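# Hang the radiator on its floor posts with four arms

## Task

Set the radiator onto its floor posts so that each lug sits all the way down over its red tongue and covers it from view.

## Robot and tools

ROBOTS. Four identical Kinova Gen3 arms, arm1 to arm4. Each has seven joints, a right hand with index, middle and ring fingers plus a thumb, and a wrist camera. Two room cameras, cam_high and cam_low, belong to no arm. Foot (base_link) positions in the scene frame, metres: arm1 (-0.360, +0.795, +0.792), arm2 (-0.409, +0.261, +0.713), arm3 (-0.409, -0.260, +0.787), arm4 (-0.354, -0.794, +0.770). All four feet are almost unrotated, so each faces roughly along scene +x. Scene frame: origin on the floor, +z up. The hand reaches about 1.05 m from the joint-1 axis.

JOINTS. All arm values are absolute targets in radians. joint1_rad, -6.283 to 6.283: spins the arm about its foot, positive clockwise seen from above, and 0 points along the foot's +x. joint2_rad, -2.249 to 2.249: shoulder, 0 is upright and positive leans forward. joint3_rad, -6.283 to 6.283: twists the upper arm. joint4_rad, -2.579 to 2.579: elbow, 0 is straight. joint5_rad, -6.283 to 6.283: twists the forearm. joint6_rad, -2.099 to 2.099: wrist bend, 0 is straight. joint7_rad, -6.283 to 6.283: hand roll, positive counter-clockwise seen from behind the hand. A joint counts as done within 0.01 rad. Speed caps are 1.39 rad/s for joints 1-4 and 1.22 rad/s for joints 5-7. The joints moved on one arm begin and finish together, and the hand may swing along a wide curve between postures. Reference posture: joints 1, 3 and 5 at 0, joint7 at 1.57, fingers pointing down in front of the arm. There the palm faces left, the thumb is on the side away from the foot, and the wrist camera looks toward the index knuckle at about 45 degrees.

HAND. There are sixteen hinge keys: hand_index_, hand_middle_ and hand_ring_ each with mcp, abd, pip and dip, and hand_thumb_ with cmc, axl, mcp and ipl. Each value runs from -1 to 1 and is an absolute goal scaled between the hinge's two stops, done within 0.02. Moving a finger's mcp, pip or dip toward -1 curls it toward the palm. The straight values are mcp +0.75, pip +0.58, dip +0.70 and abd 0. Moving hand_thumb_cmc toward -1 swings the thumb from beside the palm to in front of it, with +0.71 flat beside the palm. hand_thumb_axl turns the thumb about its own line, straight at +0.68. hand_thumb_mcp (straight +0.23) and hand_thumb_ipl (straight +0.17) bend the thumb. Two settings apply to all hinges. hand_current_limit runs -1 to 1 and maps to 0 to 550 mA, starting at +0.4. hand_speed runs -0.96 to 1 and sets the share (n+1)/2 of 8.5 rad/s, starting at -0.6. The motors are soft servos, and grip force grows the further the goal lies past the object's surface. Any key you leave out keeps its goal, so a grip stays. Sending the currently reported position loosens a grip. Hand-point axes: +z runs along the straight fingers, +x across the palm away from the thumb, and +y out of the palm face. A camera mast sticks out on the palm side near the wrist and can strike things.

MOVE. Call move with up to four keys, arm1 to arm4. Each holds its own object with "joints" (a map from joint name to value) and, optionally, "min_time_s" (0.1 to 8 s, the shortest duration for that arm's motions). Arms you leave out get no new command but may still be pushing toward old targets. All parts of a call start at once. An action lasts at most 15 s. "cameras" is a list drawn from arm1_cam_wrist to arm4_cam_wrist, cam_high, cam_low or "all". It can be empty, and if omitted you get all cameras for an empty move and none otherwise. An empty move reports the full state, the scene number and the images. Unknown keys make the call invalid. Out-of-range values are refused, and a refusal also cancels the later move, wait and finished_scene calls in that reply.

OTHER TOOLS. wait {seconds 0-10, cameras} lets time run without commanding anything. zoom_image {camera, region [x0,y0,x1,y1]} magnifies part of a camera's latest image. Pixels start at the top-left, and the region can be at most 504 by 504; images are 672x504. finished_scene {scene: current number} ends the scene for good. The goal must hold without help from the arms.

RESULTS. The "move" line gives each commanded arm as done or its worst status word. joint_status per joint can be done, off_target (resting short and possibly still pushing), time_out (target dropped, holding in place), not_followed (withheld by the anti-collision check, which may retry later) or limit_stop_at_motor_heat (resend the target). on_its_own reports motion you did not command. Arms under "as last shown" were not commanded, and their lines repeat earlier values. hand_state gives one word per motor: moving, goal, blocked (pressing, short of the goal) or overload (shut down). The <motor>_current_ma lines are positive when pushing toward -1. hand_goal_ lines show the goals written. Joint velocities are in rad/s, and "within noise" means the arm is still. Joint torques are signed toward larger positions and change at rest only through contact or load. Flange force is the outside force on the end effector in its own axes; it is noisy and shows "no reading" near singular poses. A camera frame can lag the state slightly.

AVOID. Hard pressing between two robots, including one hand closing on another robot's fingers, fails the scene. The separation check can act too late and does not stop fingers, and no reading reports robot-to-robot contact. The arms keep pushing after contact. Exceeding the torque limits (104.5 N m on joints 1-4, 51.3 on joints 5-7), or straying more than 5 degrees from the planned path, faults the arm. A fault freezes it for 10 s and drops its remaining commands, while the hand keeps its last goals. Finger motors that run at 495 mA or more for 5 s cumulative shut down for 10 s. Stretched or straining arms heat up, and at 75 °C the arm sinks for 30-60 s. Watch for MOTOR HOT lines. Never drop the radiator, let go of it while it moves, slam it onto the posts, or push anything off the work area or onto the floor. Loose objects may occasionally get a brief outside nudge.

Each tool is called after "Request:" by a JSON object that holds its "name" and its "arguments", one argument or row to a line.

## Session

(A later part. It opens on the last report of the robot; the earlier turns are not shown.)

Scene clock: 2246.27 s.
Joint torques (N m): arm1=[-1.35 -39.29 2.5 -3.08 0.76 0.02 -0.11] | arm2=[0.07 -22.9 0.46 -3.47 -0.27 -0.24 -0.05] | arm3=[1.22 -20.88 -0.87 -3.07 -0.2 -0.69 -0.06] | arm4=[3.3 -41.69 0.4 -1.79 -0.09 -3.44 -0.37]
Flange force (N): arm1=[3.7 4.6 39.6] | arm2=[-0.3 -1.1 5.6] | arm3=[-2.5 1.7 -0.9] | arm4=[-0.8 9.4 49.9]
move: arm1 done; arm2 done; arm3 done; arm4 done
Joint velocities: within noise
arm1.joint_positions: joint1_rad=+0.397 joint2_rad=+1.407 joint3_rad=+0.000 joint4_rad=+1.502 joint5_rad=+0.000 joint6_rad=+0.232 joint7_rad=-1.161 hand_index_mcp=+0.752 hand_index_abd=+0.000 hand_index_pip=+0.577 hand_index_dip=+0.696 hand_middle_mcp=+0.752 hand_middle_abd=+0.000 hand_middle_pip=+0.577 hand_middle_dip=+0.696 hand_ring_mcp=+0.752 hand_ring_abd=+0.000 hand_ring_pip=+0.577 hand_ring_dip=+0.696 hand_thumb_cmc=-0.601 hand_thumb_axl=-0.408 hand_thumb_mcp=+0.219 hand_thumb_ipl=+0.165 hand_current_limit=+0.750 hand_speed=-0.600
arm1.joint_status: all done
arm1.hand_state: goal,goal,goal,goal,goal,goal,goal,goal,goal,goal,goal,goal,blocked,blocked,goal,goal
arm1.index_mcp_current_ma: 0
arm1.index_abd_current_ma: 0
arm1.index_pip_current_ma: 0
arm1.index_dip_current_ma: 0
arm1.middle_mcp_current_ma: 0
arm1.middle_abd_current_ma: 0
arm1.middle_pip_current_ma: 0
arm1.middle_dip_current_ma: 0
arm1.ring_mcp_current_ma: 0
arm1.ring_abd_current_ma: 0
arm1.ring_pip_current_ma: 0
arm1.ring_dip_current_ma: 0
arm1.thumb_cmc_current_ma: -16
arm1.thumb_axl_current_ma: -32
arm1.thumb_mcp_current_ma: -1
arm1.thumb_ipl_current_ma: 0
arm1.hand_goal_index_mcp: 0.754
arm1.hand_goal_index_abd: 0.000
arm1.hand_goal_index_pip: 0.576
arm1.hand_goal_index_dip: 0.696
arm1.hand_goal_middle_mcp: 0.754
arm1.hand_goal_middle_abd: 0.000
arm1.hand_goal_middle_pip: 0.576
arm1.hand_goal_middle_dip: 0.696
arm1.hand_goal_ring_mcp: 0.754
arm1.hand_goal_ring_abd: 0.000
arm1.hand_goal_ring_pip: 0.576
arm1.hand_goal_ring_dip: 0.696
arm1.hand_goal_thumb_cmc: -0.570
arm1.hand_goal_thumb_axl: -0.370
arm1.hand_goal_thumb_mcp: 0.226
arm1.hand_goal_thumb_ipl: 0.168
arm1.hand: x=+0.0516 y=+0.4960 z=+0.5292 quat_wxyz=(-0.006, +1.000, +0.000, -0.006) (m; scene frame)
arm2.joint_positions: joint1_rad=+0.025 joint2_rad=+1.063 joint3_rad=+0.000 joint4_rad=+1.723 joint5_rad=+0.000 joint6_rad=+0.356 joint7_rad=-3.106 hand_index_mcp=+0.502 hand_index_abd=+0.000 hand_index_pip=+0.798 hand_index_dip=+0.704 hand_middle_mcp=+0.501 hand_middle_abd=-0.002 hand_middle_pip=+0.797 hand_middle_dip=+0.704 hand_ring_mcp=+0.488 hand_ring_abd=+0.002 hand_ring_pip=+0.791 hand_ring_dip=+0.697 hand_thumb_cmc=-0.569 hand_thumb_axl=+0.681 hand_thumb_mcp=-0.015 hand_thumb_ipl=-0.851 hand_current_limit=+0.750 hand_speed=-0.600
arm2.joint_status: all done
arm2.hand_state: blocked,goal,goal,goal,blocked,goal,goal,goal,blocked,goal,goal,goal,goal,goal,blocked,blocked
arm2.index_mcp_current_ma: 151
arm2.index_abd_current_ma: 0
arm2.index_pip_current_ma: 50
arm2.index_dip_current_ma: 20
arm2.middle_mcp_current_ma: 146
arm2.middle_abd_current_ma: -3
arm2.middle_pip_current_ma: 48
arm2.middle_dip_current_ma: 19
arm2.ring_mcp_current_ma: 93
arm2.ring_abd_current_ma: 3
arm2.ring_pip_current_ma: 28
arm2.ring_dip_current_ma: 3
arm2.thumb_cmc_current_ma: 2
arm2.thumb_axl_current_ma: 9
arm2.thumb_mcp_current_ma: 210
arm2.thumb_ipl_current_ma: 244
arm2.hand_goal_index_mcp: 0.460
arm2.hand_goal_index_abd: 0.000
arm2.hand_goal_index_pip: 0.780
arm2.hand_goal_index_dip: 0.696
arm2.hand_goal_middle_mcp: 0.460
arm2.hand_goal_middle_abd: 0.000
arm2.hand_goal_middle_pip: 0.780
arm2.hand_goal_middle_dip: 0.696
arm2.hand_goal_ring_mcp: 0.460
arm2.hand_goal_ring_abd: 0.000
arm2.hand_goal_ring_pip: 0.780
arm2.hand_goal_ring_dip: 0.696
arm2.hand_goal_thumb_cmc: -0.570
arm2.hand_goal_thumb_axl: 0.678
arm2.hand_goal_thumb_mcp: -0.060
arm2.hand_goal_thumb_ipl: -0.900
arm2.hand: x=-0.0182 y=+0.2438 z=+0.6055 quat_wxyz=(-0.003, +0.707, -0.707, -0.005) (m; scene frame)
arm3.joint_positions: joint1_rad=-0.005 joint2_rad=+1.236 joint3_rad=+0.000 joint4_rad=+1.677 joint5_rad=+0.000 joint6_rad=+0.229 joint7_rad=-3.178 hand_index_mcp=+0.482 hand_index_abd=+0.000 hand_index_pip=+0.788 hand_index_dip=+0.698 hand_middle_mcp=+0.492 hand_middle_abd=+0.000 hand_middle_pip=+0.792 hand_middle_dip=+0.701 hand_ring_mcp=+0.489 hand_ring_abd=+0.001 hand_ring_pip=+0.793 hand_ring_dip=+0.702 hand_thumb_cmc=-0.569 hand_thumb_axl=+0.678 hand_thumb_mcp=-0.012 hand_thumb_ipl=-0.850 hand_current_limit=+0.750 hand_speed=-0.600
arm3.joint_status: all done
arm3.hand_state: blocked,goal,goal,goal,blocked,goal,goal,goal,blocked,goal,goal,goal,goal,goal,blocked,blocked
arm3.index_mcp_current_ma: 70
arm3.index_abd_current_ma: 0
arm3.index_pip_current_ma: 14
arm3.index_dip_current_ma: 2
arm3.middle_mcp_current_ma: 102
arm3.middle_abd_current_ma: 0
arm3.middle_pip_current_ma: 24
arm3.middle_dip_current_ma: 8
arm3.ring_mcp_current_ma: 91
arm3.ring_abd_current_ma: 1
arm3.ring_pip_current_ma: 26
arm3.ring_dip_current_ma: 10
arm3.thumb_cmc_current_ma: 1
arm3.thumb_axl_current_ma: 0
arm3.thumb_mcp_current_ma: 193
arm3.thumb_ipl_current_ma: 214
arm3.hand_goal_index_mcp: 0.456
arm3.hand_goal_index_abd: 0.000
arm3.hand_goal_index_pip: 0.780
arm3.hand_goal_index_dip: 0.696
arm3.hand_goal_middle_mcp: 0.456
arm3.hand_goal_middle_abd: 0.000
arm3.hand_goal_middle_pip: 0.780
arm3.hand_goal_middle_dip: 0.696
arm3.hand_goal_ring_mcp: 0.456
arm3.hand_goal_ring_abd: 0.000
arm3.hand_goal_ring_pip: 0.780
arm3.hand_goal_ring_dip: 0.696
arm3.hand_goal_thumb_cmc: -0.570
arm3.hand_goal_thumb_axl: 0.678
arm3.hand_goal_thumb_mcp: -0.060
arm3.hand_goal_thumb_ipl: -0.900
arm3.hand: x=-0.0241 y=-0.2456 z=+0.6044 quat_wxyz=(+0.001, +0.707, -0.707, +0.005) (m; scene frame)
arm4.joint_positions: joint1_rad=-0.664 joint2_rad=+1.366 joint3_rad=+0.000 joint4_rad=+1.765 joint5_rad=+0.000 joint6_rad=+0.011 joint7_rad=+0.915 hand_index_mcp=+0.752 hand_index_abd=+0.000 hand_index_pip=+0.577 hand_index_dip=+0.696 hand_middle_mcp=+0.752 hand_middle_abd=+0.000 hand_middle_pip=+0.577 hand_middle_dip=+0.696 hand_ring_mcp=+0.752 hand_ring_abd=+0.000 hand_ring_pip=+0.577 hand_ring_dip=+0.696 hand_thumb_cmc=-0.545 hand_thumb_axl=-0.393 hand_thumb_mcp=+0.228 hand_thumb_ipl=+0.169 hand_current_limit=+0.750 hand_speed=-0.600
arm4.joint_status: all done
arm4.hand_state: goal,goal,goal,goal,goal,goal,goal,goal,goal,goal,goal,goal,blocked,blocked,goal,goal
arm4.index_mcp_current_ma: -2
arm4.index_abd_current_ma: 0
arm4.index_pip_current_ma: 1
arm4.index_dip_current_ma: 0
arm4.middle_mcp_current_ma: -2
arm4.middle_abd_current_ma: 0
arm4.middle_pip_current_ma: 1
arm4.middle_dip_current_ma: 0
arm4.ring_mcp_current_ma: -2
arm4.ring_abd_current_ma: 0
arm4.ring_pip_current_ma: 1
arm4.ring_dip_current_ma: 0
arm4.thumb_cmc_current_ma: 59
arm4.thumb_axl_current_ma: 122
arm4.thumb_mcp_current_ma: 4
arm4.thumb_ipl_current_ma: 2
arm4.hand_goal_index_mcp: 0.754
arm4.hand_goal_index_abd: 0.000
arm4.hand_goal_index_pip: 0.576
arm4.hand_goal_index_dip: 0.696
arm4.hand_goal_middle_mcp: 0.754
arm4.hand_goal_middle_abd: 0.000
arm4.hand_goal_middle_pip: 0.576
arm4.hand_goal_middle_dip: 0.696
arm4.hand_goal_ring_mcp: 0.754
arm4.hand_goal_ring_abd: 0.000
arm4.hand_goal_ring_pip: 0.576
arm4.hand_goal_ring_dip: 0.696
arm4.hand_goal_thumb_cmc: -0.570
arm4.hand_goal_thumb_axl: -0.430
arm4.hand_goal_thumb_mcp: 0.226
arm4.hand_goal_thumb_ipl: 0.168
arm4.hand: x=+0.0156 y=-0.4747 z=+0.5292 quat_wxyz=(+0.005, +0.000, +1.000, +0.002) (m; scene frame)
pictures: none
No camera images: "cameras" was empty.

Request:
{"name": "move", "arguments": {
  "cameras": ["arm1_cam_wrist"]
}}

Request:
{"name": "zoom_image", "arguments": {
  "camera": "arm1_cam_wrist",
  "region": [480, 0, 600, 120]
}}

Scene clock: 2253.57 s.
Joint torques (N m): arm1=[-1.39 -39.29 2.48 -3.1 0.76 0.03 -0.11] | arm2=[0.11 -22.9 0.44 -3.48 -0.25 -0.24 -0.06] | arm3=[1.18 -20.89 -0.84 -3.11 -0.2 -0.7 0] | arm4=[3.26 -41.65 0.45 -1.78 -0.1 -3.45 -0.35]
Flange force (N): arm1=[3.6 4.6 39.6] | arm2=[-0.4 -1.0 5.6] | arm3=[-2.5 1.8 -1.0] | arm4=[-0.9 9.3 49.8]
Joint velocities: within noise
arm1.joint_positions: joint1_rad=+0.397 joint2_rad=+1.407 joint3_rad=+0.000 joint4_rad=+1.502 joint5_rad=+0.000 joint6_rad=+0.232 joint7_rad=-1.161 hand_index_mcp=+0.752 hand_index_abd=+0.000 hand_index_pip=+0.577 hand_index_dip=+0.696 hand_middle_mcp=+0.752 hand_middle_abd=+0.000 hand_middle_pip=+0.577 hand_middle_dip=+0.696 hand_ring_mcp=+0.752 hand_ring_abd=+0.000 hand_ring_pip=+0.577 hand_ring_dip=+0.696 hand_thumb_cmc=-0.601 hand_thumb_axl=-0.408 hand_thumb_mcp=+0.219 hand_thumb_ipl=+0.165 hand_current_limit=+0.750 hand_speed=-0.600
arm1.joint_status: all done
arm1.hand_state: goal,goal,goal,goal,goal,goal,goal,goal,goal,goal,goal,goal,blocked,blocked,goal,goal
arm1.index_mcp_current_ma: 0
arm1.index_abd_current_ma: 0
arm1.index_pip_current_ma: 0
arm1.index_dip_current_ma: 0
arm1.middle_mcp_current_ma: 0
arm1.middle_abd_current_ma: 0
arm1.middle_pip_current_ma: 0
arm1.middle_dip_current_ma: 0
arm1.ring_mcp_current_ma: 0
arm1.ring_abd_current_ma: 0
arm1.ring_pip_current_ma: 0
arm1.ring_dip_current_ma: 0
arm1.thumb_cmc_current_ma: -16
arm1.thumb_axl_current_ma: -32
arm1.thumb_mcp_current_ma: -1
arm1.thumb_ipl_current_ma: 0
arm1.hand_goal_index_mcp: 0.754
arm1.hand_goal_index_abd: 0.000
arm1.hand_goal_index_pip: 0.576
arm1.hand_goal_index_dip: 0.696
arm1.hand_goal_middle_mcp: 0.754
arm1.hand_goal_middle_abd: 0.000
arm1.hand_goal_middle_pip: 0.576
arm1.hand_goal_middle_dip: 0.696
arm1.hand_goal_ring_mcp: 0.754
arm1.hand_goal_ring_abd: 0.000
arm1.hand_goal_ring_pip: 0.576
arm1.hand_goal_ring_dip: 0.696
arm1.hand_goal_thumb_cmc: -0.570
arm1.hand_goal_thumb_axl: -0.370
arm1.hand_goal_thumb_mcp: 0.226
arm1.hand_goal_thumb_ipl: 0.168
arm1.hand: x=+0.0516 y=+0.4960 z=+0.5292 quat_wxyz=(-0.006, +1.000, +0.000, -0.006) (m; scene frame)
arm2.joint_positions: joint1_rad=+0.025 joint2_rad=+1.063 joint3_rad=+0.000 joint4_rad=+1.723 joint5_rad=+0.000 joint6_rad=+0.356 joint7_rad=-3.106 hand_index_mcp=+0.502 hand_index_abd=+0.000 hand_index_pip=+0.798 hand_index_dip=+0.704 hand_middle_mcp=+0.501 hand_middle_abd=-0.002 hand_middle_pip=+0.797 hand_middle_dip=+0.704 hand_ring_mcp=+0.488 hand_ring_abd=+0.002 hand_ring_pip=+0.791 hand_ring_dip=+0.697 hand_thumb_cmc=-0.569 hand_thumb_axl=+0.681 hand_thumb_mcp=-0.015 hand_thumb_ipl=-0.851 hand_current_limit=+0.750 hand_speed=-0.600
arm2.joint_status: all done
arm2.hand_state: blocked,goal,goal,goal,blocked,goal,goal,goal,blocked,goal,goal,goal,goal,goal,blocked,blocked
arm2.index_mcp_current_ma: 151
arm2.index_abd_current_ma: 0
arm2.index_pip_current_ma: 50
arm2.index_dip_current_ma: 20
arm2.middle_mcp_current_ma: 146
arm2.middle_abd_current_ma: -3
arm2.middle_pip_current_ma: 48
arm2.middle_dip_current_ma: 19
arm2.ring_mcp_current_ma: 93
arm2.ring_abd_current_ma: 3
arm2.ring_pip_current_ma: 28
arm2.ring_dip_current_ma: 3
arm2.thumb_cmc_current_ma: 2
arm2.thumb_axl_current_ma: 9
arm2.thumb_mcp_current_ma: 210
arm2.thumb_ipl_current_ma: 244
arm2.hand_goal_index_mcp: 0.460
arm2.hand_goal_index_abd: 0.000
arm2.hand_goal_index_pip: 0.780
arm2.hand_goal_index_dip: 0.696
arm2.hand_goal_middle_mcp: 0.460
arm2.hand_goal_middle_abd: 0.000
arm2.hand_goal_middle_pip: 0.780
arm2.hand_goal_middle_dip: 0.696
arm2.hand_goal_ring_mcp: 0.460
arm2.hand_goal_ring_abd: 0.000
arm2.hand_goal_ring_pip: 0.780
arm2.hand_goal_ring_dip: 0.696
arm2.hand_goal_thumb_cmc: -0.570
arm2.hand_goal_thumb_axl: 0.678
arm2.hand_goal_thumb_mcp: -0.060
arm2.hand_goal_thumb_ipl: -0.900
arm2.hand: x=-0.0182 y=+0.2438 z=+0.6055 quat_wxyz=(-0.003, +0.707, -0.707, -0.005) (m; scene frame)
arm3.joint_positions: joint1_rad=-0.005 joint2_rad=+1.236 joint3_rad=+0.000 joint4_rad=+1.677 joint5_rad=+0.000 joint6_rad=+0.229 joint7_rad=-3.178 hand_index_mcp=+0.482 hand_index_abd=+0.000 hand_index_pip=+0.788 hand_index_dip=+0.698 hand_middle_mcp=+0.492 hand_middle_abd=+0.000 hand_middle_pip=+0.792 hand_middle_dip=+0.701 hand_ring_mcp=+0.489 hand_ring_abd=+0.001 hand_ring_pip=+0.793 hand_ring_dip=+0.702 hand_thumb_cmc=-0.569 hand_thumb_axl=+0.678 hand_thumb_mcp=-0.012 hand_thumb_ipl=-0.850 hand_current_limit=+0.750 hand_speed=-0.600
arm3.joint_status: all done
arm3.hand_state: blocked,goal,goal,goal,blocked,goal,goal,goal,blocked,goal,goal,goal,goal,goal,blocked,blocked
arm3.index_mcp_current_ma: 70
arm3.index_abd_current_ma: 0
arm3.index_pip_current_ma: 14
arm3.index_dip_current_ma: 2
arm3.middle_mcp_current_ma: 102
arm3.middle_abd_current_ma: 0
arm3.middle_pip_current_ma: 24
arm3.middle_dip_current_ma: 8
arm3.ring_mcp_current_ma: 91
arm3.ring_abd_current_ma: 1
arm3.ring_pip_current_ma: 26
arm3.ring_dip_current_ma: 10
arm3.thumb_cmc_current_ma: 1
arm3.thumb_axl_current_ma: 0
arm3.thumb_mcp_current_ma: 193
arm3.thumb_ipl_current_ma: 214
arm3.hand_goal_index_mcp: 0.456
arm3.hand_goal_index_abd: 0.000
arm3.hand_goal_index_pip: 0.780
arm3.hand_goal_index_dip: 0.696
arm3.hand_goal_middle_mcp: 0.456
arm3.hand_goal_middle_abd: 0.000
arm3.hand_goal_middle_pip: 0.780
arm3.hand_goal_middle_dip: 0.696
arm3.hand_goal_ring_mcp: 0.456
arm3.hand_goal_ring_abd: 0.000
arm3.hand_goal_ring_pip: 0.780
arm3.hand_goal_ring_dip: 0.696
arm3.hand_goal_thumb_cmc: -0.570
arm3.hand_goal_thumb_axl: 0.678
arm3.hand_goal_thumb_mcp: -0.060
arm3.hand_goal_thumb_ipl: -0.900
arm3.hand: x=-0.0241 y=-0.2456 z=+0.6044 quat_wxyz=(+0.001, +0.707, -0.707, +0.005) (m; scene frame)
arm4.joint_positions: joint1_rad=-0.664 joint2_rad=+1.366 joint3_rad=+0.000 joint4_rad=+1.765 joint5_rad=+0.000 joint6_rad=+0.011 joint7_rad=+0.915 hand_index_mcp=+0.752 hand_index_abd=+0.000 hand_index_pip=+0.577 hand_index_dip=+0.696 hand_middle_mcp=+0.752 hand_middle_abd=+0.000 hand_middle_pip=+0.577 hand_middle_dip=+0.696 hand_ring_mcp=+0.752 hand_ring_abd=+0.000 hand_ring_pip=+0.577 hand_ring_dip=+0.696 hand_thumb_cmc=-0.545 hand_thumb_axl=-0.393 hand_thumb_mcp=+0.228 hand_thumb_ipl=+0.169 hand_current_limit=+0.750 hand_speed=-0.600
arm4.joint_status: all done
arm4.hand_state: goal,goal,goal,goal,goal,goal,goal,goal,goal,goal,goal,goal,blocked,blocked,goal,goal
arm4.index_mcp_current_ma: -2
arm4.index_abd_current_ma: 0
arm4.index_pip_current_ma: 1
arm4.index_dip_current_ma: 0
arm4.middle_mcp_current_ma: -2
arm4.middle_abd_current_ma: 0
arm4.middle_pip_current_ma: 1
arm4.middle_dip_current_ma: 0
arm4.ring_mcp_current_ma: -2
arm4.ring_abd_current_ma: 0
arm4.ring_pip_current_ma: 1
arm4.ring_dip_current_ma: 0
arm4.thumb_cmc_current_ma: 59
arm4.thumb_axl_current_ma: 122
arm4.thumb_mcp_current_ma: 4
arm4.thumb_ipl_current_ma: 2
arm4.hand_goal_index_mcp: 0.754
arm4.hand_goal_index_abd: 0.000
arm4.hand_goal_index_pip: 0.576
arm4.hand_goal_index_dip: 0.696
arm4.hand_goal_middle_mcp: 0.754
arm4.hand_goal_middle_abd: 0.000
arm4.hand_goal_middle_pip: 0.576
arm4.hand_goal_middle_dip: 0.696
arm4.hand_goal_ring_mcp: 0.754
arm4.hand_goal_ring_abd: 0.000
arm4.hand_goal_ring_pip: 0.576
arm4.hand_goal_ring_dip: 0.696
arm4.hand_goal_thumb_cmc: -0.570
arm4.hand_goal_thumb_axl: -0.430
arm4.hand_goal_thumb_mcp: 0.226
arm4.hand_goal_thumb_ipl: 0.168
arm4.hand: x=+0.0156 y=-0.4747 z=+0.5292 quat_wxyz=(+0.005, +0.000, +1.000, +0.002) (m; scene frame)
pictures: arm1_cam_wrist

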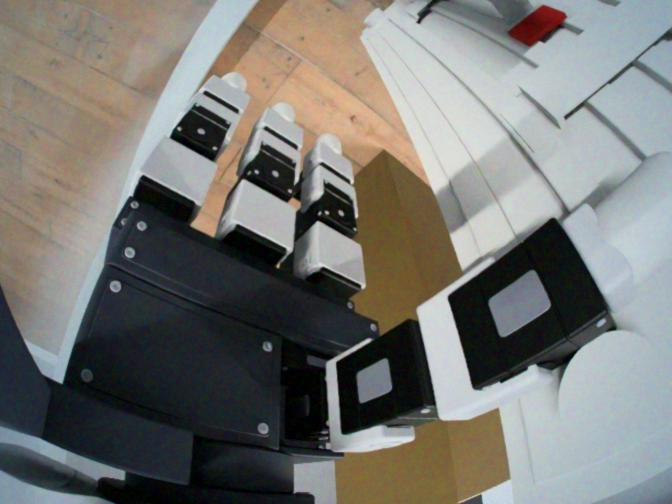

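Scaled by 4.200 from the camera's 672x504 image, which has a finer 960x720 frame.

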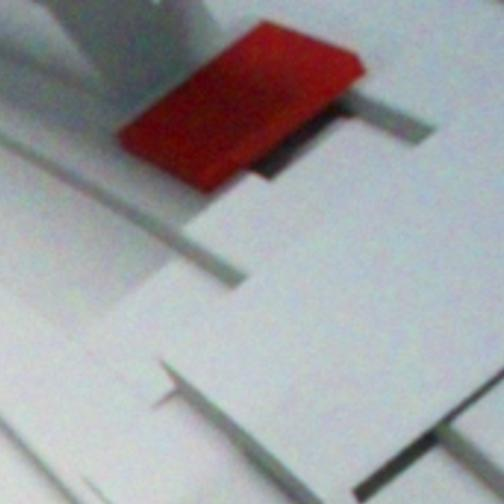

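Request:
{"name": "move", "arguments": {
  "arm1": {"joints":{"joint1_rad":0.3981,"joint2_rad":1.4068,"joint4_rad":1.5051,"joint6_rad":0.2297,"joint7_rad":-1.1607},"min_time_s":1.5},
  "arm4": {"joints":{"joint1_rad":-0.6660,"joint2_rad":1.3669,"joint4_rad":1.7664,"joint6_rad":0.0083,"joint7_rad":0.9128},"min_time_s":1.5},
  "arm2": {"joints":{"joint1_rad":0.0253,"joint2_rad":1.0618,"joint4_rad":1.7266,"joint6_rad":0.3532,"joint7_rad":-3.1063},"min_time_s":1.5},
  "arm3": {"joints":{"joint1_rad":-0.0045,"joint2_rad":1.2360,"joint4_rad":1.6800,"joint6_rad":0.2256,"joint7_rad":-3.1781},"min_time_s":1.5},
  "cameras": []
}}

Request:
{"name": "move", "arguments": {
  "arm1": {"joints":{"joint1_rad":0.3984,"joint2_rad":1.4724,"joint4_rad":1.4500,"joint6_rad":0.2192,"joint7_rad":-1.1604},"min_time_s":3},
  "arm4": {"joints":{"joint1_rad":-0.6662,"joint2_rad":1.4345,"joint4_rad":1.7151,"joint6_rad":-0.0080,"joint7_rad":0.9126},"min_time_s":3},
  "arm2": {"joints":{"joint1_rad":0.0258,"joint2_rad":1.1255,"joint4_rad":1.7041,"joint6_rad":0.3120,"joint7_rad":-3.1058},"min_time_s":3},
  "arm3": {"joints":{"joint1_rad":-0.0045,"joint2_rad":1.3012,"joint4_rad":1.6419,"joint6_rad":0.1985,"joint7_rad":-3.1781},"min_time_s":3},
  "cameras": ["cam_low","arm1_cam_wrist"]
}}

Request:
{"name": "zoom_image", "arguments": {
  "camera": "arm1_cam_wrist",
  "region": [480, 0, 620, 140]
}}

Request:
{"name": "zoom_image", "arguments": {
  "camera": "cam_low",
  "region": [175, 260, 265, 350]
}}

Scene clock: 2301.97 s.
Joint torques (N m): arm1=[-1.21 -38.9 2.56 -2.62 0.67 0.17 -0.22] | arm2=[0.27 -21.71 0.6 -1.57 -0.24 0.92 -0.01] | arm3=[1.77 -19.15 -0.21 -1.46 -0.01 0.11 -0.01] | arm4=[2.5 -42.38 -0.44 -2.36 0 -3.7 -0.28]
Flange force (N): arm1=[4.5 4.9 39.6] | arm2=[-0.5 -3.7 6.1] | arm3=[-3.8 -0.6 -2.0] | arm4=[-0.9 7.4 50.4]
move: arm1 done; arm2 done; arm3 done; arm4 done
Joint velocities: within noise
arm1.joint_positions: joint1_rad=+0.398 joint2_rad=+1.407 joint3_rad=+0.000 joint4_rad=+1.505 joint5_rad=+0.000 joint6_rad=+0.230 joint7_rad=-1.161 hand_index_mcp=+0.752 hand_index_abd=+0.000 hand_index_pip=+0.577 hand_index_dip=+0.696 hand_middle_mcp=+0.752 hand_middle_abd=+0.000 hand_middle_pip=+0.577 hand_middle_dip=+0.696 hand_ring_mcp=+0.752 hand_ring_abd=+0.000 hand_ring_pip=+0.577 hand_ring_dip=+0.696 hand_thumb_cmc=-0.601 hand_thumb_axl=-0.408 hand_thumb_mcp=+0.219 hand_thumb_ipl=+0.164 hand_current_limit=+0.750 hand_speed=-0.600
arm1.joint_status: all done
arm1.hand_state: goal,goal,goal,goal,goal,goal,goal,goal,goal,goal,goal,goal,blocked,blocked,goal,goal
arm1.index_mcp_current_ma: 0
arm1.index_abd_current_ma: 0
arm1.index_pip_current_ma: 0
arm1.index_dip_current_ma: 0
arm1.middle_mcp_current_ma: 0
arm1.middle_abd_current_ma: 0
arm1.middle_pip_current_ma: 0
arm1.middle_dip_current_ma: 0
arm1.ring_mcp_current_ma: 0
arm1.ring_abd_current_ma: 0
arm1.ring_pip_current_ma: 0
arm1.ring_dip_current_ma: 0
arm1.thumb_cmc_current_ma: -16
arm1.thumb_axl_current_ma: -32
arm1.thumb_mcp_current_ma: -1
arm1.thumb_ipl_current_ma: 0
arm1.hand_goal_index_mcp: 0.754
arm1.hand_goal_index_abd: 0.000
arm1.hand_goal_index_pip: 0.576
arm1.hand_goal_index_dip: 0.696
arm1.hand_goal_middle_mcp: 0.754
arm1.hand_goal_middle_abd: 0.000
arm1.hand_goal_middle_pip: 0.576
arm1.hand_goal_middle_dip: 0.696
arm1.hand_goal_ring_mcp: 0.754
arm1.hand_goal_ring_abd: 0.000
arm1.hand_goal_ring_pip: 0.576
arm1.hand_goal_ring_dip: 0.696
arm1.hand_goal_thumb_cmc: -0.570
arm1.hand_goal_thumb_axl: -0.370
arm1.hand_goal_thumb_mcp: 0.226
arm1.hand_goal_thumb_ipl: 0.168
arm1.hand: x=+0.0507 y=+0.4961 z=+0.5292 quat_wxyz=(-0.006, +1.000, +0.000, -0.006) (m; scene frame)
arm2.joint_positions: joint1_rad=+0.025 joint2_rad=+1.062 joint3_rad=+0.000 joint4_rad=+1.727 joint5_rad=+0.000 joint6_rad=+0.353 joint7_rad=-3.106 hand_index_mcp=+0.502 hand_index_abd=+0.000 hand_index_pip=+0.800 hand_index_dip=+0.705 hand_middle_mcp=+0.501 hand_middle_abd=-0.002 hand_middle_pip=+0.799 hand_middle_dip=+0.705 hand_ring_mcp=+0.488 hand_ring_abd=+0.002 hand_ring_pip=+0.793 hand_ring_dip=+0.698 hand_thumb_cmc=-0.569 hand_thumb_axl=+0.681 hand_thumb_mcp=-0.014 hand_thumb_ipl=-0.851 hand_current_limit=+0.750 hand_speed=-0.600
arm2.joint_status: all done
arm2.hand_state: blocked,goal,blocked,goal,blocked,goal,goal,goal,blocked,goal,goal,goal,goal,goal,blocked,blocked
arm2.index_mcp_current_ma: 151
arm2.index_abd_current_ma: 0
arm2.index_pip_current_ma: 59
arm2.index_dip_current_ma: 24
arm2.middle_mcp_current_ma: 146
arm2.middle_abd_current_ma: -3
arm2.middle_pip_current_ma: 56
arm2.middle_dip_current_ma: 23
arm2.ring_mcp_current_ma: 95
arm2.ring_abd_current_ma: 3
arm2.ring_pip_current_ma: 36
arm2.ring_dip_current_ma: 5
arm2.thumb_cmc_current_ma: 2
arm2.thumb_axl_current_ma: 9
arm2.thumb_mcp_current_ma: 212
arm2.thumb_ipl_current_ma: 244
arm2.hand_goal_index_mcp: 0.460
arm2.hand_goal_index_abd: 0.000
arm2.hand_goal_index_pip: 0.780
arm2.hand_goal_index_dip: 0.696
arm2.hand_goal_middle_mcp: 0.460
arm2.hand_goal_middle_abd: 0.000
arm2.hand_goal_middle_pip: 0.780
arm2.hand_goal_middle_dip: 0.696
arm2.hand_goal_ring_mcp: 0.460
arm2.hand_goal_ring_abd: 0.000
arm2.hand_goal_ring_pip: 0.780
arm2.hand_goal_ring_dip: 0.696
arm2.hand_goal_thumb_cmc: -0.570
arm2.hand_goal_thumb_axl: 0.678
arm2.hand_goal_thumb_mcp: -0.060
arm2.hand_goal_thumb_ipl: -0.900
arm2.hand: x=-0.0192 y=+0.2438 z=+0.6055 quat_wxyz=(-0.003, +0.707, -0.707, -0.005) (m; scene frame)
arm3.joint_positions: joint1_rad=-0.004 joint2_rad=+1.236 joint3_rad=+0.000 joint4_rad=+1.680 joint5_rad=+0.000 joint6_rad=+0.226 joint7_rad=-3.178 hand_index_mcp=+0.482 hand_index_abd=+0.001 hand_index_pip=+0.790 hand_index_dip=+0.698 hand_middle_mcp=+0.492 hand_middle_abd=+0.001 hand_middle_pip=+0.794 hand_middle_dip=+0.702 hand_ring_mcp=+0.489 hand_ring_abd=+0.001 hand_ring_pip=+0.795 hand_ring_dip=+0.702 hand_thumb_cmc=-0.569 hand_thumb_axl=+0.679 hand_thumb_mcp=-0.011 hand_thumb_ipl=-0.850 hand_current_limit=+0.750 hand_speed=-0.600
arm3.joint_status: all done
arm3.hand_state: blocked,goal,goal,goal,blocked,goal,goal,goal,blocked,goal,goal,goal,goal,goal,blocked,blocked
arm3.index_mcp_current_ma: 70
arm3.index_abd_current_ma: 0
arm3.index_pip_current_ma: 19
arm3.index_dip_current_ma: 2
arm3.middle_mcp_current_ma: 102
arm3.middle_abd_current_ma: 1
arm3.middle_pip_current_ma: 29
arm3.middle_dip_current_ma: 9
arm3.ring_mcp_current_ma: 91
arm3.ring_abd_current_ma: 1
arm3.ring_pip_current_ma: 30
arm3.ring_dip_current_ma: 10
arm3.thumb_cmc_current_ma: 1
arm3.thumb_axl_current_ma: 1
arm3.thumb_mcp_current_ma: 200
arm3.thumb_ipl_current_ma: 214
arm3.hand_goal_index_mcp: 0.456
arm3.hand_goal_index_abd: 0.000
arm3.hand_goal_index_pip: 0.780
arm3.hand_goal_index_dip: 0.696
arm3.hand_goal_middle_mcp: 0.456
arm3.hand_goal_middle_abd: 0.000
arm3.hand_goal_middle_pip: 0.780
arm3.hand_goal_middle_dip: 0.696
arm3.hand_goal_ring_mcp: 0.456
arm3.hand_goal_ring_abd: 0.000
arm3.hand_goal_ring_pip: 0.780
arm3.hand_goal_ring_dip: 0.696
arm3.hand_goal_thumb_cmc: -0.570
arm3.hand_goal_thumb_axl: 0.678
arm3.hand_goal_thumb_mcp: -0.060
arm3.hand_goal_thumb_ipl: -0.900
arm3.hand: x=-0.0250 y=-0.2457 z=+0.6042 quat_wxyz=(+0.001, +0.707, -0.707, +0.005) (m; scene frame)
arm4.joint_positions: joint1_rad=-0.666 joint2_rad=+1.367 joint3_rad=+0.000 joint4_rad=+1.766 joint5_rad=+0.000 joint6_rad=+0.008 joint7_rad=+0.913 hand_index_mcp=+0.752 hand_index_abd=+0.000 hand_index_pip=+0.577 hand_index_dip=+0.696 hand_middle_mcp=+0.752 hand_middle_abd=+0.000 hand_middle_pip=+0.577 hand_middle_dip=+0.696 hand_ring_mcp=+0.752 hand_ring_abd=+0.000 hand_ring_pip=+0.577 hand_ring_dip=+0.696 hand_thumb_cmc=-0.545 hand_thumb_axl=-0.393 hand_thumb_mcp=+0.228 hand_thumb_ipl=+0.169 hand_current_limit=+0.750 hand_speed=-0.600
arm4.joint_status: all done
arm4.hand_state: goal,goal,goal,goal,goal,goal,goal,goal,goal,goal,goal,goal,blocked,blocked,goal,goal
arm4.index_mcp_current_ma: -2
arm4.index_abd_current_ma: 0
arm4.index_pip_current_ma: 1
arm4.index_dip_current_ma: 0
arm4.middle_mcp_current_ma: -2
arm4.middle_abd_current_ma: 0
arm4.middle_pip_current_ma: 1
arm4.middle_dip_current_ma: 0
arm4.ring_mcp_current_ma: -2
arm4.ring_abd_current_ma: 0
arm4.ring_pip_current_ma: 1
arm4.ring_dip_current_ma: 0
arm4.thumb_cmc_current_ma: 57
arm4.thumb_axl_current_ma: 122
arm4.thumb_mcp_current_ma: 3
arm4.thumb_ipl_current_ma: 2
arm4.hand_goal_index_mcp: 0.754
arm4.hand_goal_index_abd: 0.000
arm4.hand_goal_index_pip: 0.576
arm4.hand_goal_index_dip: 0.696
arm4.hand_goal_middle_mcp: 0.754
arm4.hand_goal_middle_abd: 0.000
arm4.hand_goal_middle_pip: 0.576
arm4.hand_goal_middle_dip: 0.696
arm4.hand_goal_ring_mcp: 0.754
arm4.hand_goal_ring_abd: 0.000
arm4.hand_goal_ring_pip: 0.576
arm4.hand_goal_ring_dip: 0.696
arm4.hand_goal_thumb_cmc: -0.570
arm4.hand_goal_thumb_axl: -0.430
arm4.hand_goal_thumb_mcp: 0.226
arm4.hand_goal_thumb_ipl: 0.168
arm4.hand: x=+0.0146 y=-0.4745 z=+0.5291 quat_wxyz=(+0.005, +0.000, +1.000, +0.002) (m; scene frame)
pictures: none
No camera images: "cameras" was empty.

Scene clock: 2305.27 s.
Joint torques (N m): arm1=[-1.77 -38.59 1.93 -2.14 0.5 0.27 -0.26] | arm2=[-0.22 -21.79 -0.03 -1.09 -0.41 1.01 -0.08] | arm3=[2.04 -19.86 0.09 -1.59 0.01 0.09 0.05] | arm4=[3.2 -41.43 0.33 -1.18 0 -3.36 -0.31]
Flange force (N): arm1=[4.5 6.3 39.7] | arm2=[0.6 -3.5 6.1] | arm3=[-4.4 0.3 -1.2] | arm4=[-1.1 9.4 49.9]
move: arm1 done; arm2 done; arm3 done; arm4 done
Joint velocities: within noise
arm1.joint_positions: joint1_rad=+0.398 joint2_rad=+1.472 joint3_rad=+0.000 joint4_rad=+1.450 joint5_rad=+0.000 joint6_rad=+0.219 joint7_rad=-1.160 hand_index_mcp=+0.752 hand_index_abd=+0.000 hand_index_pip=+0.577 hand_index_dip=+0.696 hand_middle_mcp=+0.752 hand_middle_abd=+0.000 hand_middle_pip=+0.577 hand_middle_dip=+0.696 hand_ring_mcp=+0.752 hand_ring_abd=+0.000 hand_ring_pip=+0.577 hand_ring_dip=+0.696 hand_thumb_cmc=-0.601 hand_thumb_axl=-0.408 hand_thumb_mcp=+0.218 hand_thumb_ipl=+0.164 hand_current_limit=+0.750 hand_speed=-0.600
arm1.joint_status: all done
arm1.hand_state: goal,goal,goal,goal,goal,goal,goal,goal,goal,goal,goal,goal,blocked,blocked,goal,goal
arm1.index_mcp_current_ma: 0
arm1.index_abd_current_ma: 0
arm1.index_pip_current_ma: 0
arm1.index_dip_current_ma: 0
arm1.middle_mcp_current_ma: 0
arm1.middle_abd_current_ma: 0
arm1.middle_pip_current_ma: 0
arm1.middle_dip_current_ma: 0
arm1.ring_mcp_current_ma: 0
arm1.ring_abd_current_ma: 0
arm1.ring_pip_current_ma: 0
arm1.ring_dip_current_ma: 0
arm1.thumb_cmc_current_ma: -16
arm1.thumb_axl_current_ma: -32
arm1.thumb_mcp_current_ma: -2
arm1.thumb_ipl_current_ma: -1
arm1.hand_goal_index_mcp: 0.754
arm1.hand_goal_index_abd: 0.000
arm1.hand_goal_index_pip: 0.576
arm1.hand_goal_index_dip: 0.696
arm1.hand_goal_middle_mcp: 0.754
arm1.hand_goal_middle_abd: 0.000
arm1.hand_goal_middle_pip: 0.576
arm1.hand_goal_middle_dip: 0.696
arm1.hand_goal_ring_mcp: 0.754
arm1.hand_goal_ring_abd: 0.000
arm1.hand_goal_ring_pip: 0.576
arm1.hand_goal_ring_dip: 0.696
arm1.hand_goal_thumb_cmc: -0.570
arm1.hand_goal_thumb_axl: -0.370
arm1.hand_goal_thumb_mcp: 0.226
arm1.hand_goal_thumb_ipl: 0.168
arm1.hand: x=+0.0506 y=+0.4961 z=+0.5011 quat_wxyz=(-0.006, +1.000, +0.000, -0.006) (m; scene frame)
arm2.joint_positions: joint1_rad=+0.026 joint2_rad=+1.126 joint3_rad=+0.000 joint4_rad=+1.704 joint5_rad=+0.000 joint6_rad=+0.312 joint7_rad=-3.106 hand_index_mcp=+0.502 hand_index_abd=+0.000 hand_index_pip=+0.801 hand_index_dip=+0.706 hand_middle_mcp=+0.501 hand_middle_abd=-0.002 hand_middle_pip=+0.800 hand_middle_dip=+0.705 hand_ring_mcp=+0.488 hand_ring_abd=+0.002 hand_ring_pip=+0.794 hand_ring_dip=+0.698 hand_thumb_cmc=-0.569 hand_thumb_axl=+0.681 hand_thumb_mcp=-0.014 hand_thumb_ipl=-0.851 hand_current_limit=+0.750 hand_speed=-0.600
arm2.joint_status: all done
arm2.hand_state: blocked,goal,blocked,goal,blocked,goal,goal,goal,blocked,goal,goal,goal,goal,goal,blocked,blocked
arm2.index_mcp_current_ma: 151
arm2.index_abd_current_ma: 0
arm2.index_pip_current_ma: 60
arm2.index_dip_current_ma: 25
arm2.middle_mcp_current_ma: 146
arm2.middle_abd_current_ma: -3
arm2.middle_pip_current_ma: 57
arm2.middle_dip_current_ma: 23
arm2.ring_mcp_current_ma: 95
arm2.ring_abd_current_ma: 3
arm2.ring_pip_current_ma: 37
arm2.ring_dip_current_ma: 5
arm2.thumb_cmc_current_ma: 2
arm2.thumb_axl_current_ma: 9
arm2.thumb_mcp_current_ma: 212
arm2.thumb_ipl_current_ma: 244
arm2.hand_goal_index_mcp: 0.460
arm2.hand_goal_index_abd: 0.000
arm2.hand_goal_index_pip: 0.780
arm2.hand_goal_index_dip: 0.696
arm2.hand_goal_middle_mcp: 0.460
arm2.hand_goal_middle_abd: 0.000
arm2.hand_goal_middle_pip: 0.780
arm2.hand_goal_middle_dip: 0.696
arm2.hand_goal_ring_mcp: 0.460
arm2.hand_goal_ring_abd: 0.000
arm2.hand_goal_ring_pip: 0.780
arm2.hand_goal_ring_dip: 0.696
arm2.hand_goal_thumb_cmc: -0.570
arm2.hand_goal_thumb_axl: 0.678
arm2.hand_goal_thumb_mcp: -0.060
arm2.hand_goal_thumb_ipl: -0.900
arm2.hand: x=-0.0192 y=+0.2439 z=+0.5775 quat_wxyz=(-0.003, +0.707, -0.707, -0.005) (m; scene frame)
arm3.joint_positions: joint1_rad=-0.005 joint2_rad=+1.301 joint3_rad=+0.000 joint4_rad=+1.642 joint5_rad=+0.000 joint6_rad=+0.199 joint7_rad=-3.178 hand_index_mcp=+0.482 hand_index_abd=+0.002 hand_index_pip=+0.790 hand_index_dip=+0.698 hand_middle_mcp=+0.492 hand_middle_abd=+0.003 hand_middle_pip=+0.794 hand_middle_dip=+0.702 hand_ring_mcp=+0.489 hand_ring_abd=+0.003 hand_ring_pip=+0.795 hand_ring_dip=+0.702 hand_thumb_cmc=-0.569 hand_thumb_axl=+0.680 hand_thumb_mcp=-0.011 hand_thumb_ipl=-0.850 hand_current_limit=+0.750 hand_speed=-0.600
arm3.joint_status: all done
arm3.hand_state: blocked,goal,goal,goal,blocked,goal,goal,goal,blocked,goal,goal,goal,goal,goal,blocked,blocked
arm3.index_mcp_current_ma: 70
arm3.index_abd_current_ma: 2
arm3.index_pip_current_ma: 19
arm3.index_dip_current_ma: 3
arm3.middle_mcp_current_ma: 102
arm3.middle_abd_current_ma: 3
arm3.middle_pip_current_ma: 29
arm3.middle_dip_current_ma: 9
arm3.ring_mcp_current_ma: 91
arm3.ring_abd_current_ma: 3
arm3.ring_pip_current_ma: 31
arm3.ring_dip_current_ma: 10
arm3.thumb_cmc_current_ma: 1
arm3.thumb_axl_current_ma: 4
arm3.thumb_mcp_current_ma: 200
arm3.thumb_ipl_current_ma: 214
arm3.hand_goal_index_mcp: 0.456
arm3.hand_goal_index_abd: 0.000
arm3.hand_goal_index_pip: 0.780
arm3.hand_goal_index_dip: 0.696
arm3.hand_goal_middle_mcp: 0.456
arm3.hand_goal_middle_abd: 0.000
arm3.hand_goal_middle_pip: 0.780
arm3.hand_goal_middle_dip: 0.696
arm3.hand_goal_ring_mcp: 0.456
arm3.hand_goal_ring_abd: 0.000
arm3.hand_goal_ring_pip: 0.780
arm3.hand_goal_ring_dip: 0.696
arm3.hand_goal_thumb_cmc: -0.570
arm3.hand_goal_thumb_axl: 0.678
arm3.hand_goal_thumb_mcp: -0.060
arm3.hand_goal_thumb_ipl: -0.900
arm3.hand: x=-0.0250 y=-0.2459 z=+0.5762 quat_wxyz=(+0.001, +0.707, -0.707, +0.005) (m; scene frame)
arm4.joint_positions: joint1_rad=-0.666 joint2_rad=+1.435 joint3_rad=+0.000 joint4_rad=+1.715 joint5_rad=+0.000 joint6_rad=-0.008 joint7_rad=+0.913 hand_index_mcp=+0.752 hand_index_abd=+0.000 hand_index_pip=+0.577 hand_index_dip=+0.696 hand_middle_mcp=+0.752 hand_middle_abd=+0.000 hand_middle_pip=+0.577 hand_middle_dip=+0.696 hand_ring_mcp=+0.752 hand_ring_abd=+0.000 hand_ring_pip=+0.577 hand_ring_dip=+0.696 hand_thumb_cmc=-0.545 hand_thumb_axl=-0.393 hand_thumb_mcp=+0.228 hand_thumb_ipl=+0.170 hand_current_limit=+0.750 hand_speed=-0.600
arm4.joint_status: all done
arm4.hand_state: goal,goal,goal,goal,goal,goal,goal,goal,goal,goal,goal,goal,blocked,blocked,goal,goal
arm4.index_mcp_current_ma: -2
arm4.index_abd_current_ma: 0
arm4.index_pip_current_ma: 1
arm4.index_dip_current_ma: 0
arm4.middle_mcp_current_ma: -2
arm4.middle_abd_current_ma: 0
arm4.middle_pip_current_ma: 1
arm4.middle_dip_current_ma: 0
arm4.ring_mcp_current_ma: -2
arm4.ring_abd_current_ma: 0
arm4.ring_pip_current_ma: 1
arm4.ring_dip_current_ma: 0
arm4.thumb_cmc_current_ma: 56
arm4.thumb_axl_current_ma: 122
arm4.thumb_mcp_current_ma: 3
arm4.thumb_ipl_current_ma: 2
arm4.hand_goal_index_mcp: 0.754
arm4.hand_goal_index_abd: 0.000
arm4.hand_goal_index_pip: 0.576
arm4.hand_goal_index_dip: 0.696
arm4.hand_goal_middle_mcp: 0.754
arm4.hand_goal_middle_abd: 0.000
arm4.hand_goal_middle_pip: 0.576
arm4.hand_goal_middle_dip: 0.696
arm4.hand_goal_ring_mcp: 0.754
arm4.hand_goal_ring_abd: 0.000
arm4.hand_goal_ring_pip: 0.576
arm4.hand_goal_ring_dip: 0.696
arm4.hand_goal_thumb_cmc: -0.570
arm4.hand_goal_thumb_axl: -0.430
arm4.hand_goal_thumb_mcp: 0.226
arm4.hand_goal_thumb_ipl: 0.168
arm4.hand: x=+0.0146 y=-0.4745 z=+0.5010 quat_wxyz=(+0.005, +0.000, +1.000, +0.002) (m; scene frame)
pictures: arm1_cam_wrist, cam_low

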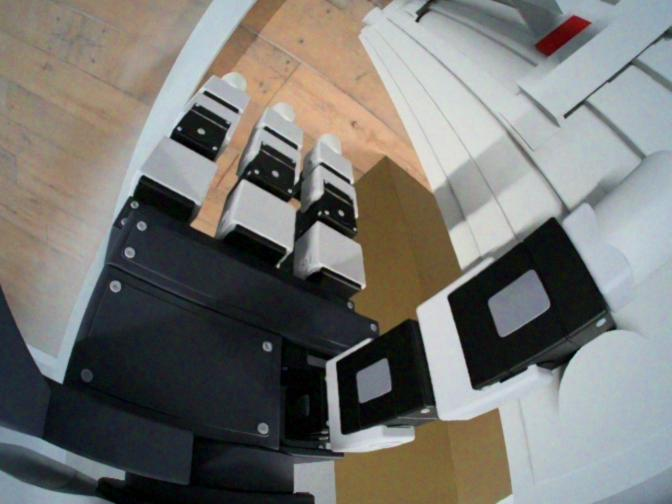

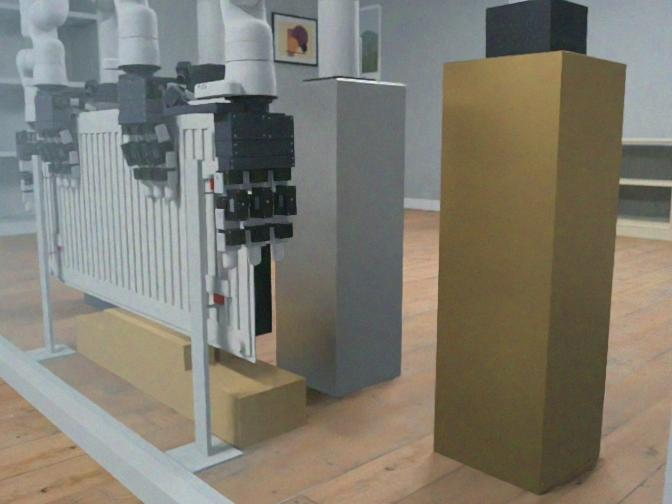

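Scaled by 3.600 from the camera's 672x504 image, which has a finer 960x720 frame.

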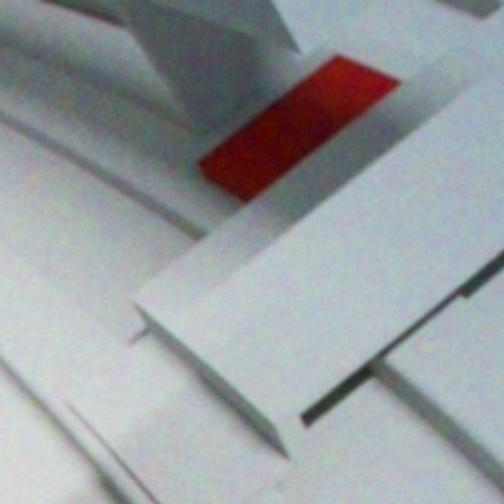

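Scaled by 5.600 from the camera's 672x504 image, which has a finer 960x720 frame.

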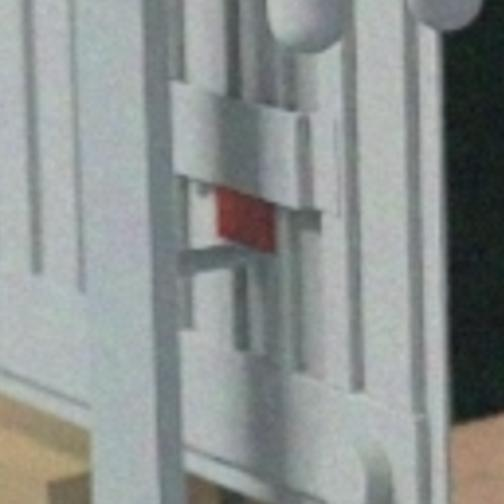

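Request:
{"name": "move", "arguments": {
  "arm1": {"joints":{"joint1_rad":0.3986,"joint2_rad":1.5005,"joint4_rad":1.4245,"joint6_rad":0.2166,"joint7_rad":-1.1602},"min_time_s":2},
  "arm4": {"joints":{"joint1_rad":-0.6663,"joint2_rad":1.4633,"joint4_rad":1.6915,"joint6_rad":-0.0132,"joint7_rad":0.9125},"min_time_s":2},
  "arm2": {"joints":{"joint1_rad":0.0261,"joint2_rad":1.1530,"joint4_rad":1.6926,"joint6_rad":0.2960,"joint7_rad":-3.1055},"min_time_s":2},
  "arm3": {"joints":{"joint1_rad":-0.0045,"joint2_rad":1.3293,"joint4_rad":1.6238,"joint6_rad":0.1885,"joint7_rad":-3.1781},"min_time_s":2},
  "cameras": ["cam_low","arm1_cam_wrist"]
}}

Request:
{"name": "zoom_image", "arguments": {
  "camera": "arm1_cam_wrist",
  "region": [480, 0, 620, 140]
}}

Request:
{"name": "zoom_image", "arguments": {
  "camera": "cam_low",
  "region": [175, 160, 265, 350]
}}

Request:
{"name": "zoom_image", "arguments": {
  "camera": "cam_low",
  "region": [30, 150, 90, 270]
}}

Scene clock: 2313.33 s.
Joint torques (N m): arm1=[-1.94 -38.57 1.76 -2.01 0.46 0.29 -0.27] | arm2=[-0.22 -21.81 -0.06 -0.98 -0.38 0.95 -0.06] | arm3=[2.09 -19.76 0.06 -1.45 0.04 0.1 0.05] | arm4=[3.36 -41.45 0.45 -0.98 -0.05 -3.34 -0.34]
Flange force (N): arm1=[4.5 6.8 39.9] | arm2=[0.6 -3.5 5.9] | arm3=[-4.6 0.2 -1.5] | arm4=[-1.0 9.7 50.3]
move: arm1 done; arm2 done; arm3 done; arm4 done
Joint velocities: within noise
arm1.joint_positions: joint1_rad=+0.399 joint2_rad=+1.501 joint3_rad=+0.000 joint4_rad=+1.425 joint5_rad=+0.000 joint6_rad=+0.217 joint7_rad=-1.160 hand_index_mcp=+0.752 hand_index_abd=+0.000 hand_index_pip=+0.577 hand_index_dip=+0.696 hand_middle_mcp=+0.752 hand_middle_abd=+0.000 hand_middle_pip=+0.577 hand_middle_dip=+0.696 hand_ring_mcp=+0.752 hand_ring_abd=+0.000 hand_ring_pip=+0.577 hand_ring_dip=+0.696 hand_thumb_cmc=-0.601 hand_thumb_axl=-0.408 hand_thumb_mcp=+0.218 hand_thumb_ipl=+0.163 hand_current_limit=+0.750 hand_speed=-0.600
arm1.joint_status: all done
arm1.hand_state: goal,goal,goal,goal,goal,goal,goal,goal,goal,goal,goal,goal,blocked,blocked,goal,goal
arm1.index_mcp_current_ma: 0
arm1.index_abd_current_ma: 0
arm1.index_pip_current_ma: 0
arm1.index_dip_current_ma: 0
arm1.middle_mcp_current_ma: 0
arm1.middle_abd_current_ma: 0
arm1.middle_pip_current_ma: 0
arm1.middle_dip_current_ma: 0
arm1.ring_mcp_current_ma: 0
arm1.ring_abd_current_ma: 0
arm1.ring_pip_current_ma: 0
arm1.ring_dip_current_ma: 0
arm1.thumb_cmc_current_ma: -16
arm1.thumb_axl_current_ma: -32
arm1.thumb_mcp_current_ma: -2
arm1.thumb_ipl_current_ma: -1
arm1.hand_goal_index_mcp: 0.754
arm1.hand_goal_index_abd: 0.000
arm1.hand_goal_index_pip: 0.576
arm1.hand_goal_index_dip: 0.696
arm1.hand_goal_middle_mcp: 0.754
arm1.hand_goal_middle_abd: 0.000
arm1.hand_goal_middle_pip: 0.576
arm1.hand_goal_middle_dip: 0.696
arm1.hand_goal_ring_mcp: 0.754
arm1.hand_goal_ring_abd: 0.000
arm1.hand_goal_ring_pip: 0.576
arm1.hand_goal_ring_dip: 0.696
arm1.hand_goal_thumb_cmc: -0.570
arm1.hand_goal_thumb_axl: -0.370
arm1.hand_goal_thumb_mcp: 0.226
arm1.hand_goal_thumb_ipl: 0.168
arm1.hand: x=+0.0506 y=+0.4961 z=+0.4892 quat_wxyz=(-0.006, +1.000, +0.000, -0.006) (m; scene frame)
arm2.joint_positions: joint1_rad=+0.026 joint2_rad=+1.153 joint3_rad=+0.000 joint4_rad=+1.693 joint5_rad=+0.000 joint6_rad=+0.296 joint7_rad=-3.105 hand_index_mcp=+0.502 hand_index_abd=+0.000 hand_index_pip=+0.801 hand_index_dip=+0.706 hand_middle_mcp=+0.501 hand_middle_abd=-0.002 hand_middle_pip=+0.800 hand_middle_dip=+0.705 hand_ring_mcp=+0.488 hand_ring_abd=+0.002 hand_ring_pip=+0.794 hand_ring_dip=+0.698 hand_thumb_cmc=-0.569 hand_thumb_axl=+0.681 hand_thumb_mcp=-0.014 hand_thumb_ipl=-0.851 hand_current_limit=+0.750 hand_speed=-0.600
arm2.joint_status: all done
arm2.hand_state: blocked,goal,blocked,goal,blocked,goal,goal,goal,blocked,goal,goal,goal,goal,goal,blocked,blocked
arm2.index_mcp_current_ma: 151
arm2.index_abd_current_ma: 0
arm2.index_pip_current_ma: 61
arm2.index_dip_current_ma: 25
arm2.middle_mcp_current_ma: 146
arm2.middle_abd_current_ma: -3
arm2.middle_pip_current_ma: 57
arm2.middle_dip_current_ma: 23
arm2.ring_mcp_current_ma: 95
arm2.ring_abd_current_ma: 3
arm2.ring_pip_current_ma: 37
arm2.ring_dip_current_ma: 5
arm2.thumb_cmc_current_ma: 2
arm2.thumb_axl_current_ma: 9
arm2.thumb_mcp_current_ma: 212
arm2.thumb_ipl_current_ma: 244
arm2.hand_goal_index_mcp: 0.460
arm2.hand_goal_index_abd: 0.000
arm2.hand_goal_index_pip: 0.780
arm2.hand_goal_index_dip: 0.696
arm2.hand_goal_middle_mcp: 0.460
arm2.hand_goal_middle_abd: 0.000
arm2.hand_goal_middle_pip: 0.780
arm2.hand_goal_middle_dip: 0.696
arm2.hand_goal_ring_mcp: 0.460
arm2.hand_goal_ring_abd: 0.000
arm2.hand_goal_ring_pip: 0.780
arm2.hand_goal_ring_dip: 0.696
arm2.hand_goal_thumb_cmc: -0.570
arm2.hand_goal_thumb_axl: 0.678
arm2.hand_goal_thumb_mcp: -0.060
arm2.hand_goal_thumb_ipl: -0.900
arm2.hand: x=-0.0192 y=+0.2439 z=+0.5655 quat_wxyz=(-0.003, +0.707, -0.707, -0.005) (m; scene frame)
arm3.joint_positions: joint1_rad=-0.004 joint2_rad=+1.329 joint3_rad=+0.000 joint4_rad=+1.624 joint5_rad=+0.000 joint6_rad=+0.189 joint7_rad=-3.178 hand_index_mcp=+0.482 hand_index_abd=+0.002 hand_index_pip=+0.790 hand_index_dip=+0.698 hand_middle_mcp=+0.492 hand_middle_abd=+0.003 hand_middle_pip=+0.794 hand_middle_dip=+0.702 hand_ring_mcp=+0.489 hand_ring_abd=+0.003 hand_ring_pip=+0.795 hand_ring_dip=+0.702 hand_thumb_cmc=-0.569 hand_thumb_axl=+0.681 hand_thumb_mcp=-0.010 hand_thumb_ipl=-0.850 hand_current_limit=+0.750 hand_speed=-0.600
arm3.joint_status: all done
arm3.hand_state: blocked,goal,goal,goal,blocked,goal,goal,goal,blocked,goal,goal,goal,goal,goal,blocked,blocked
arm3.index_mcp_current_ma: 70
arm3.index_abd_current_ma: 2
arm3.index_pip_current_ma: 19
arm3.index_dip_current_ma: 3
arm3.middle_mcp_current_ma: 102
arm3.middle_abd_current_ma: 3
arm3.middle_pip_current_ma: 29
arm3.middle_dip_current_ma: 9
arm3.ring_mcp_current_ma: 91
arm3.ring_abd_current_ma: 4
arm3.ring_pip_current_ma: 31
arm3.ring_dip_current_ma: 10
arm3.thumb_cmc_current_ma: 1
arm3.thumb_axl_current_ma: 5
arm3.thumb_mcp_current_ma: 201
arm3.thumb_ipl_current_ma: 214
arm3.hand_goal_index_mcp: 0.456
arm3.hand_goal_index_abd: 0.000
arm3.hand_goal_index_pip: 0.780
arm3.hand_goal_index_dip: 0.696
arm3.hand_goal_middle_mcp: 0.456
arm3.hand_goal_middle_abd: 0.000
arm3.hand_goal_middle_pip: 0.780
arm3.hand_goal_middle_dip: 0.696
arm3.hand_goal_ring_mcp: 0.456
arm3.hand_goal_ring_abd: 0.000
arm3.hand_goal_ring_pip: 0.780
arm3.hand_goal_ring_dip: 0.696
arm3.hand_goal_thumb_cmc: -0.570
arm3.hand_goal_thumb_axl: 0.678
arm3.hand_goal_thumb_mcp: -0.060
arm3.hand_goal_thumb_ipl: -0.900
arm3.hand: x=-0.0250 y=-0.2460 z=+0.5641 quat_wxyz=(+0.001, +0.707, -0.707, +0.005) (m; scene frame)
arm4.joint_positions: joint1_rad=-0.666 joint2_rad=+1.463 joint3_rad=+0.000 joint4_rad=+1.691 joint5_rad=+0.000 joint6_rad=-0.013 joint7_rad=+0.912 hand_index_mcp=+0.752 hand_index_abd=+0.000 hand_index_pip=+0.577 hand_index_dip=+0.696 hand_middle_mcp=+0.752 hand_middle_abd=+0.000 hand_middle_pip=+0.577 hand_middle_dip=+0.696 hand_ring_mcp=+0.752 hand_ring_abd=+0.000 hand_ring_pip=+0.577 hand_ring_dip=+0.696 hand_thumb_cmc=-0.545 hand_thumb_axl=-0.393 hand_thumb_mcp=+0.228 hand_thumb_ipl=+0.170 hand_current_limit=+0.750 hand_speed=-0.600
arm4.joint_status: all done
arm4.hand_state: goal,goal,goal,goal,goal,goal,goal,goal,goal,goal,goal,goal,blocked,blocked,goal,goal
arm4.index_mcp_current_ma: -2
arm4.index_abd_current_ma: 0
arm4.index_pip_current_ma: 1
arm4.index_dip_current_ma: 0
arm4.middle_mcp_current_ma: -2
arm4.middle_abd_current_ma: 0
arm4.middle_pip_current_ma: 1
arm4.middle_dip_current_ma: 0
arm4.ring_mcp_current_ma: -2
arm4.ring_abd_current_ma: 0
arm4.ring_pip_current_ma: 1
arm4.ring_dip_current_ma: 0
arm4.thumb_cmc_current_ma: 56
arm4.thumb_axl_current_ma: 122
arm4.thumb_mcp_current_ma: 3
arm4.thumb_ipl_current_ma: 3
arm4.hand_goal_index_mcp: 0.754
arm4.hand_goal_index_abd: 0.000
arm4.hand_goal_index_pip: 0.576
arm4.hand_goal_index_dip: 0.696
arm4.hand_goal_middle_mcp: 0.754
arm4.hand_goal_middle_abd: 0.000
arm4.hand_goal_middle_pip: 0.576
arm4.hand_goal_middle_dip: 0.696
arm4.hand_goal_ring_mcp: 0.754
arm4.hand_goal_ring_abd: 0.000
arm4.hand_goal_ring_pip: 0.576
arm4.hand_goal_ring_dip: 0.696
arm4.hand_goal_thumb_cmc: -0.570
arm4.hand_goal_thumb_axl: -0.430
arm4.hand_goal_thumb_mcp: 0.226
arm4.hand_goal_thumb_ipl: 0.168
arm4.hand: x=+0.0146 y=-0.4745 z=+0.4890 quat_wxyz=(+0.005, +0.000, +1.000, +0.002) (m; scene frame)
pictures: arm1_cam_wrist, cam_low

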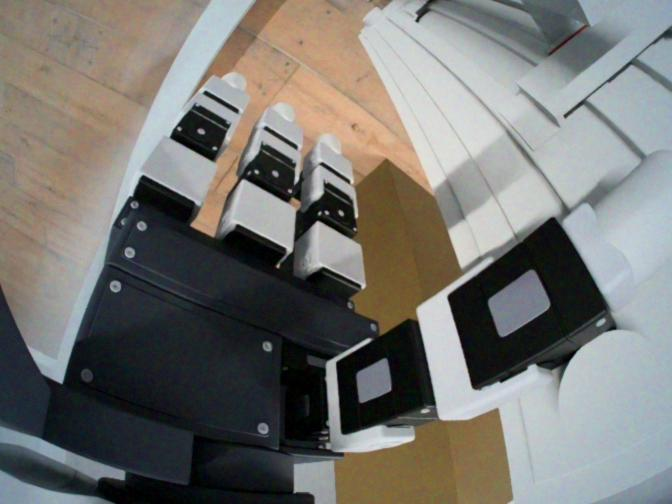

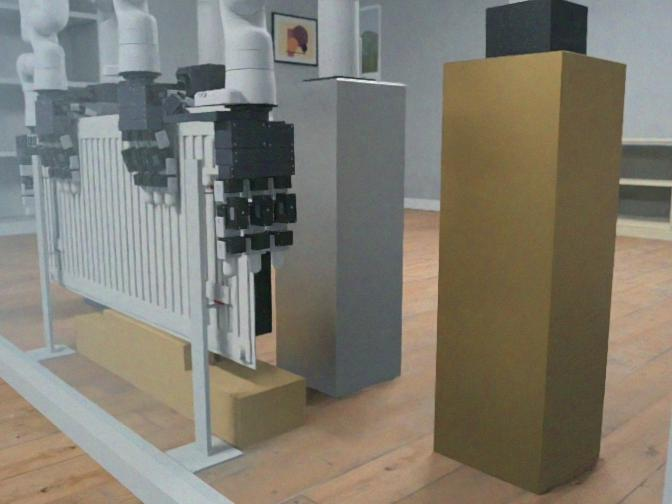

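Scaled by 3.600 from the camera's 672x504 image, which has a finer 960x720 frame.

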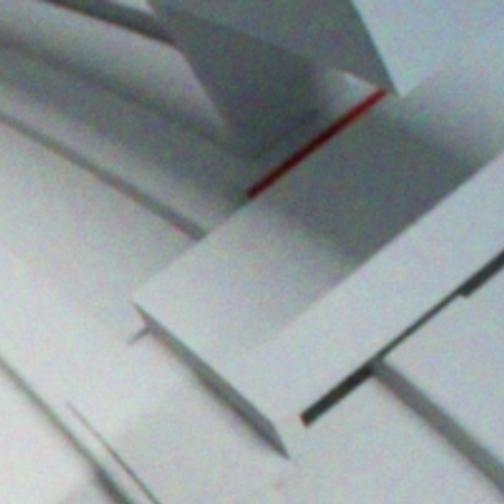

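Scaled by 2.653 from the camera's 672x504 image, which has a finer 960x720 frame.

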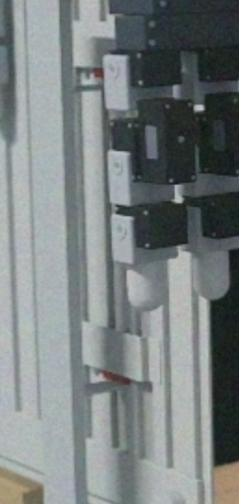

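Scaled by 4.200 from the camera's 672x504 image, which has a finer 960x720 frame.

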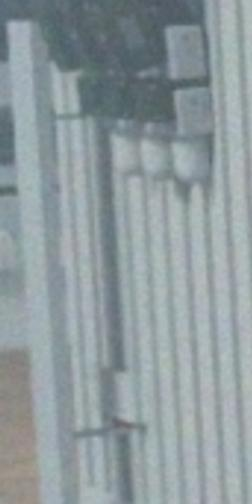

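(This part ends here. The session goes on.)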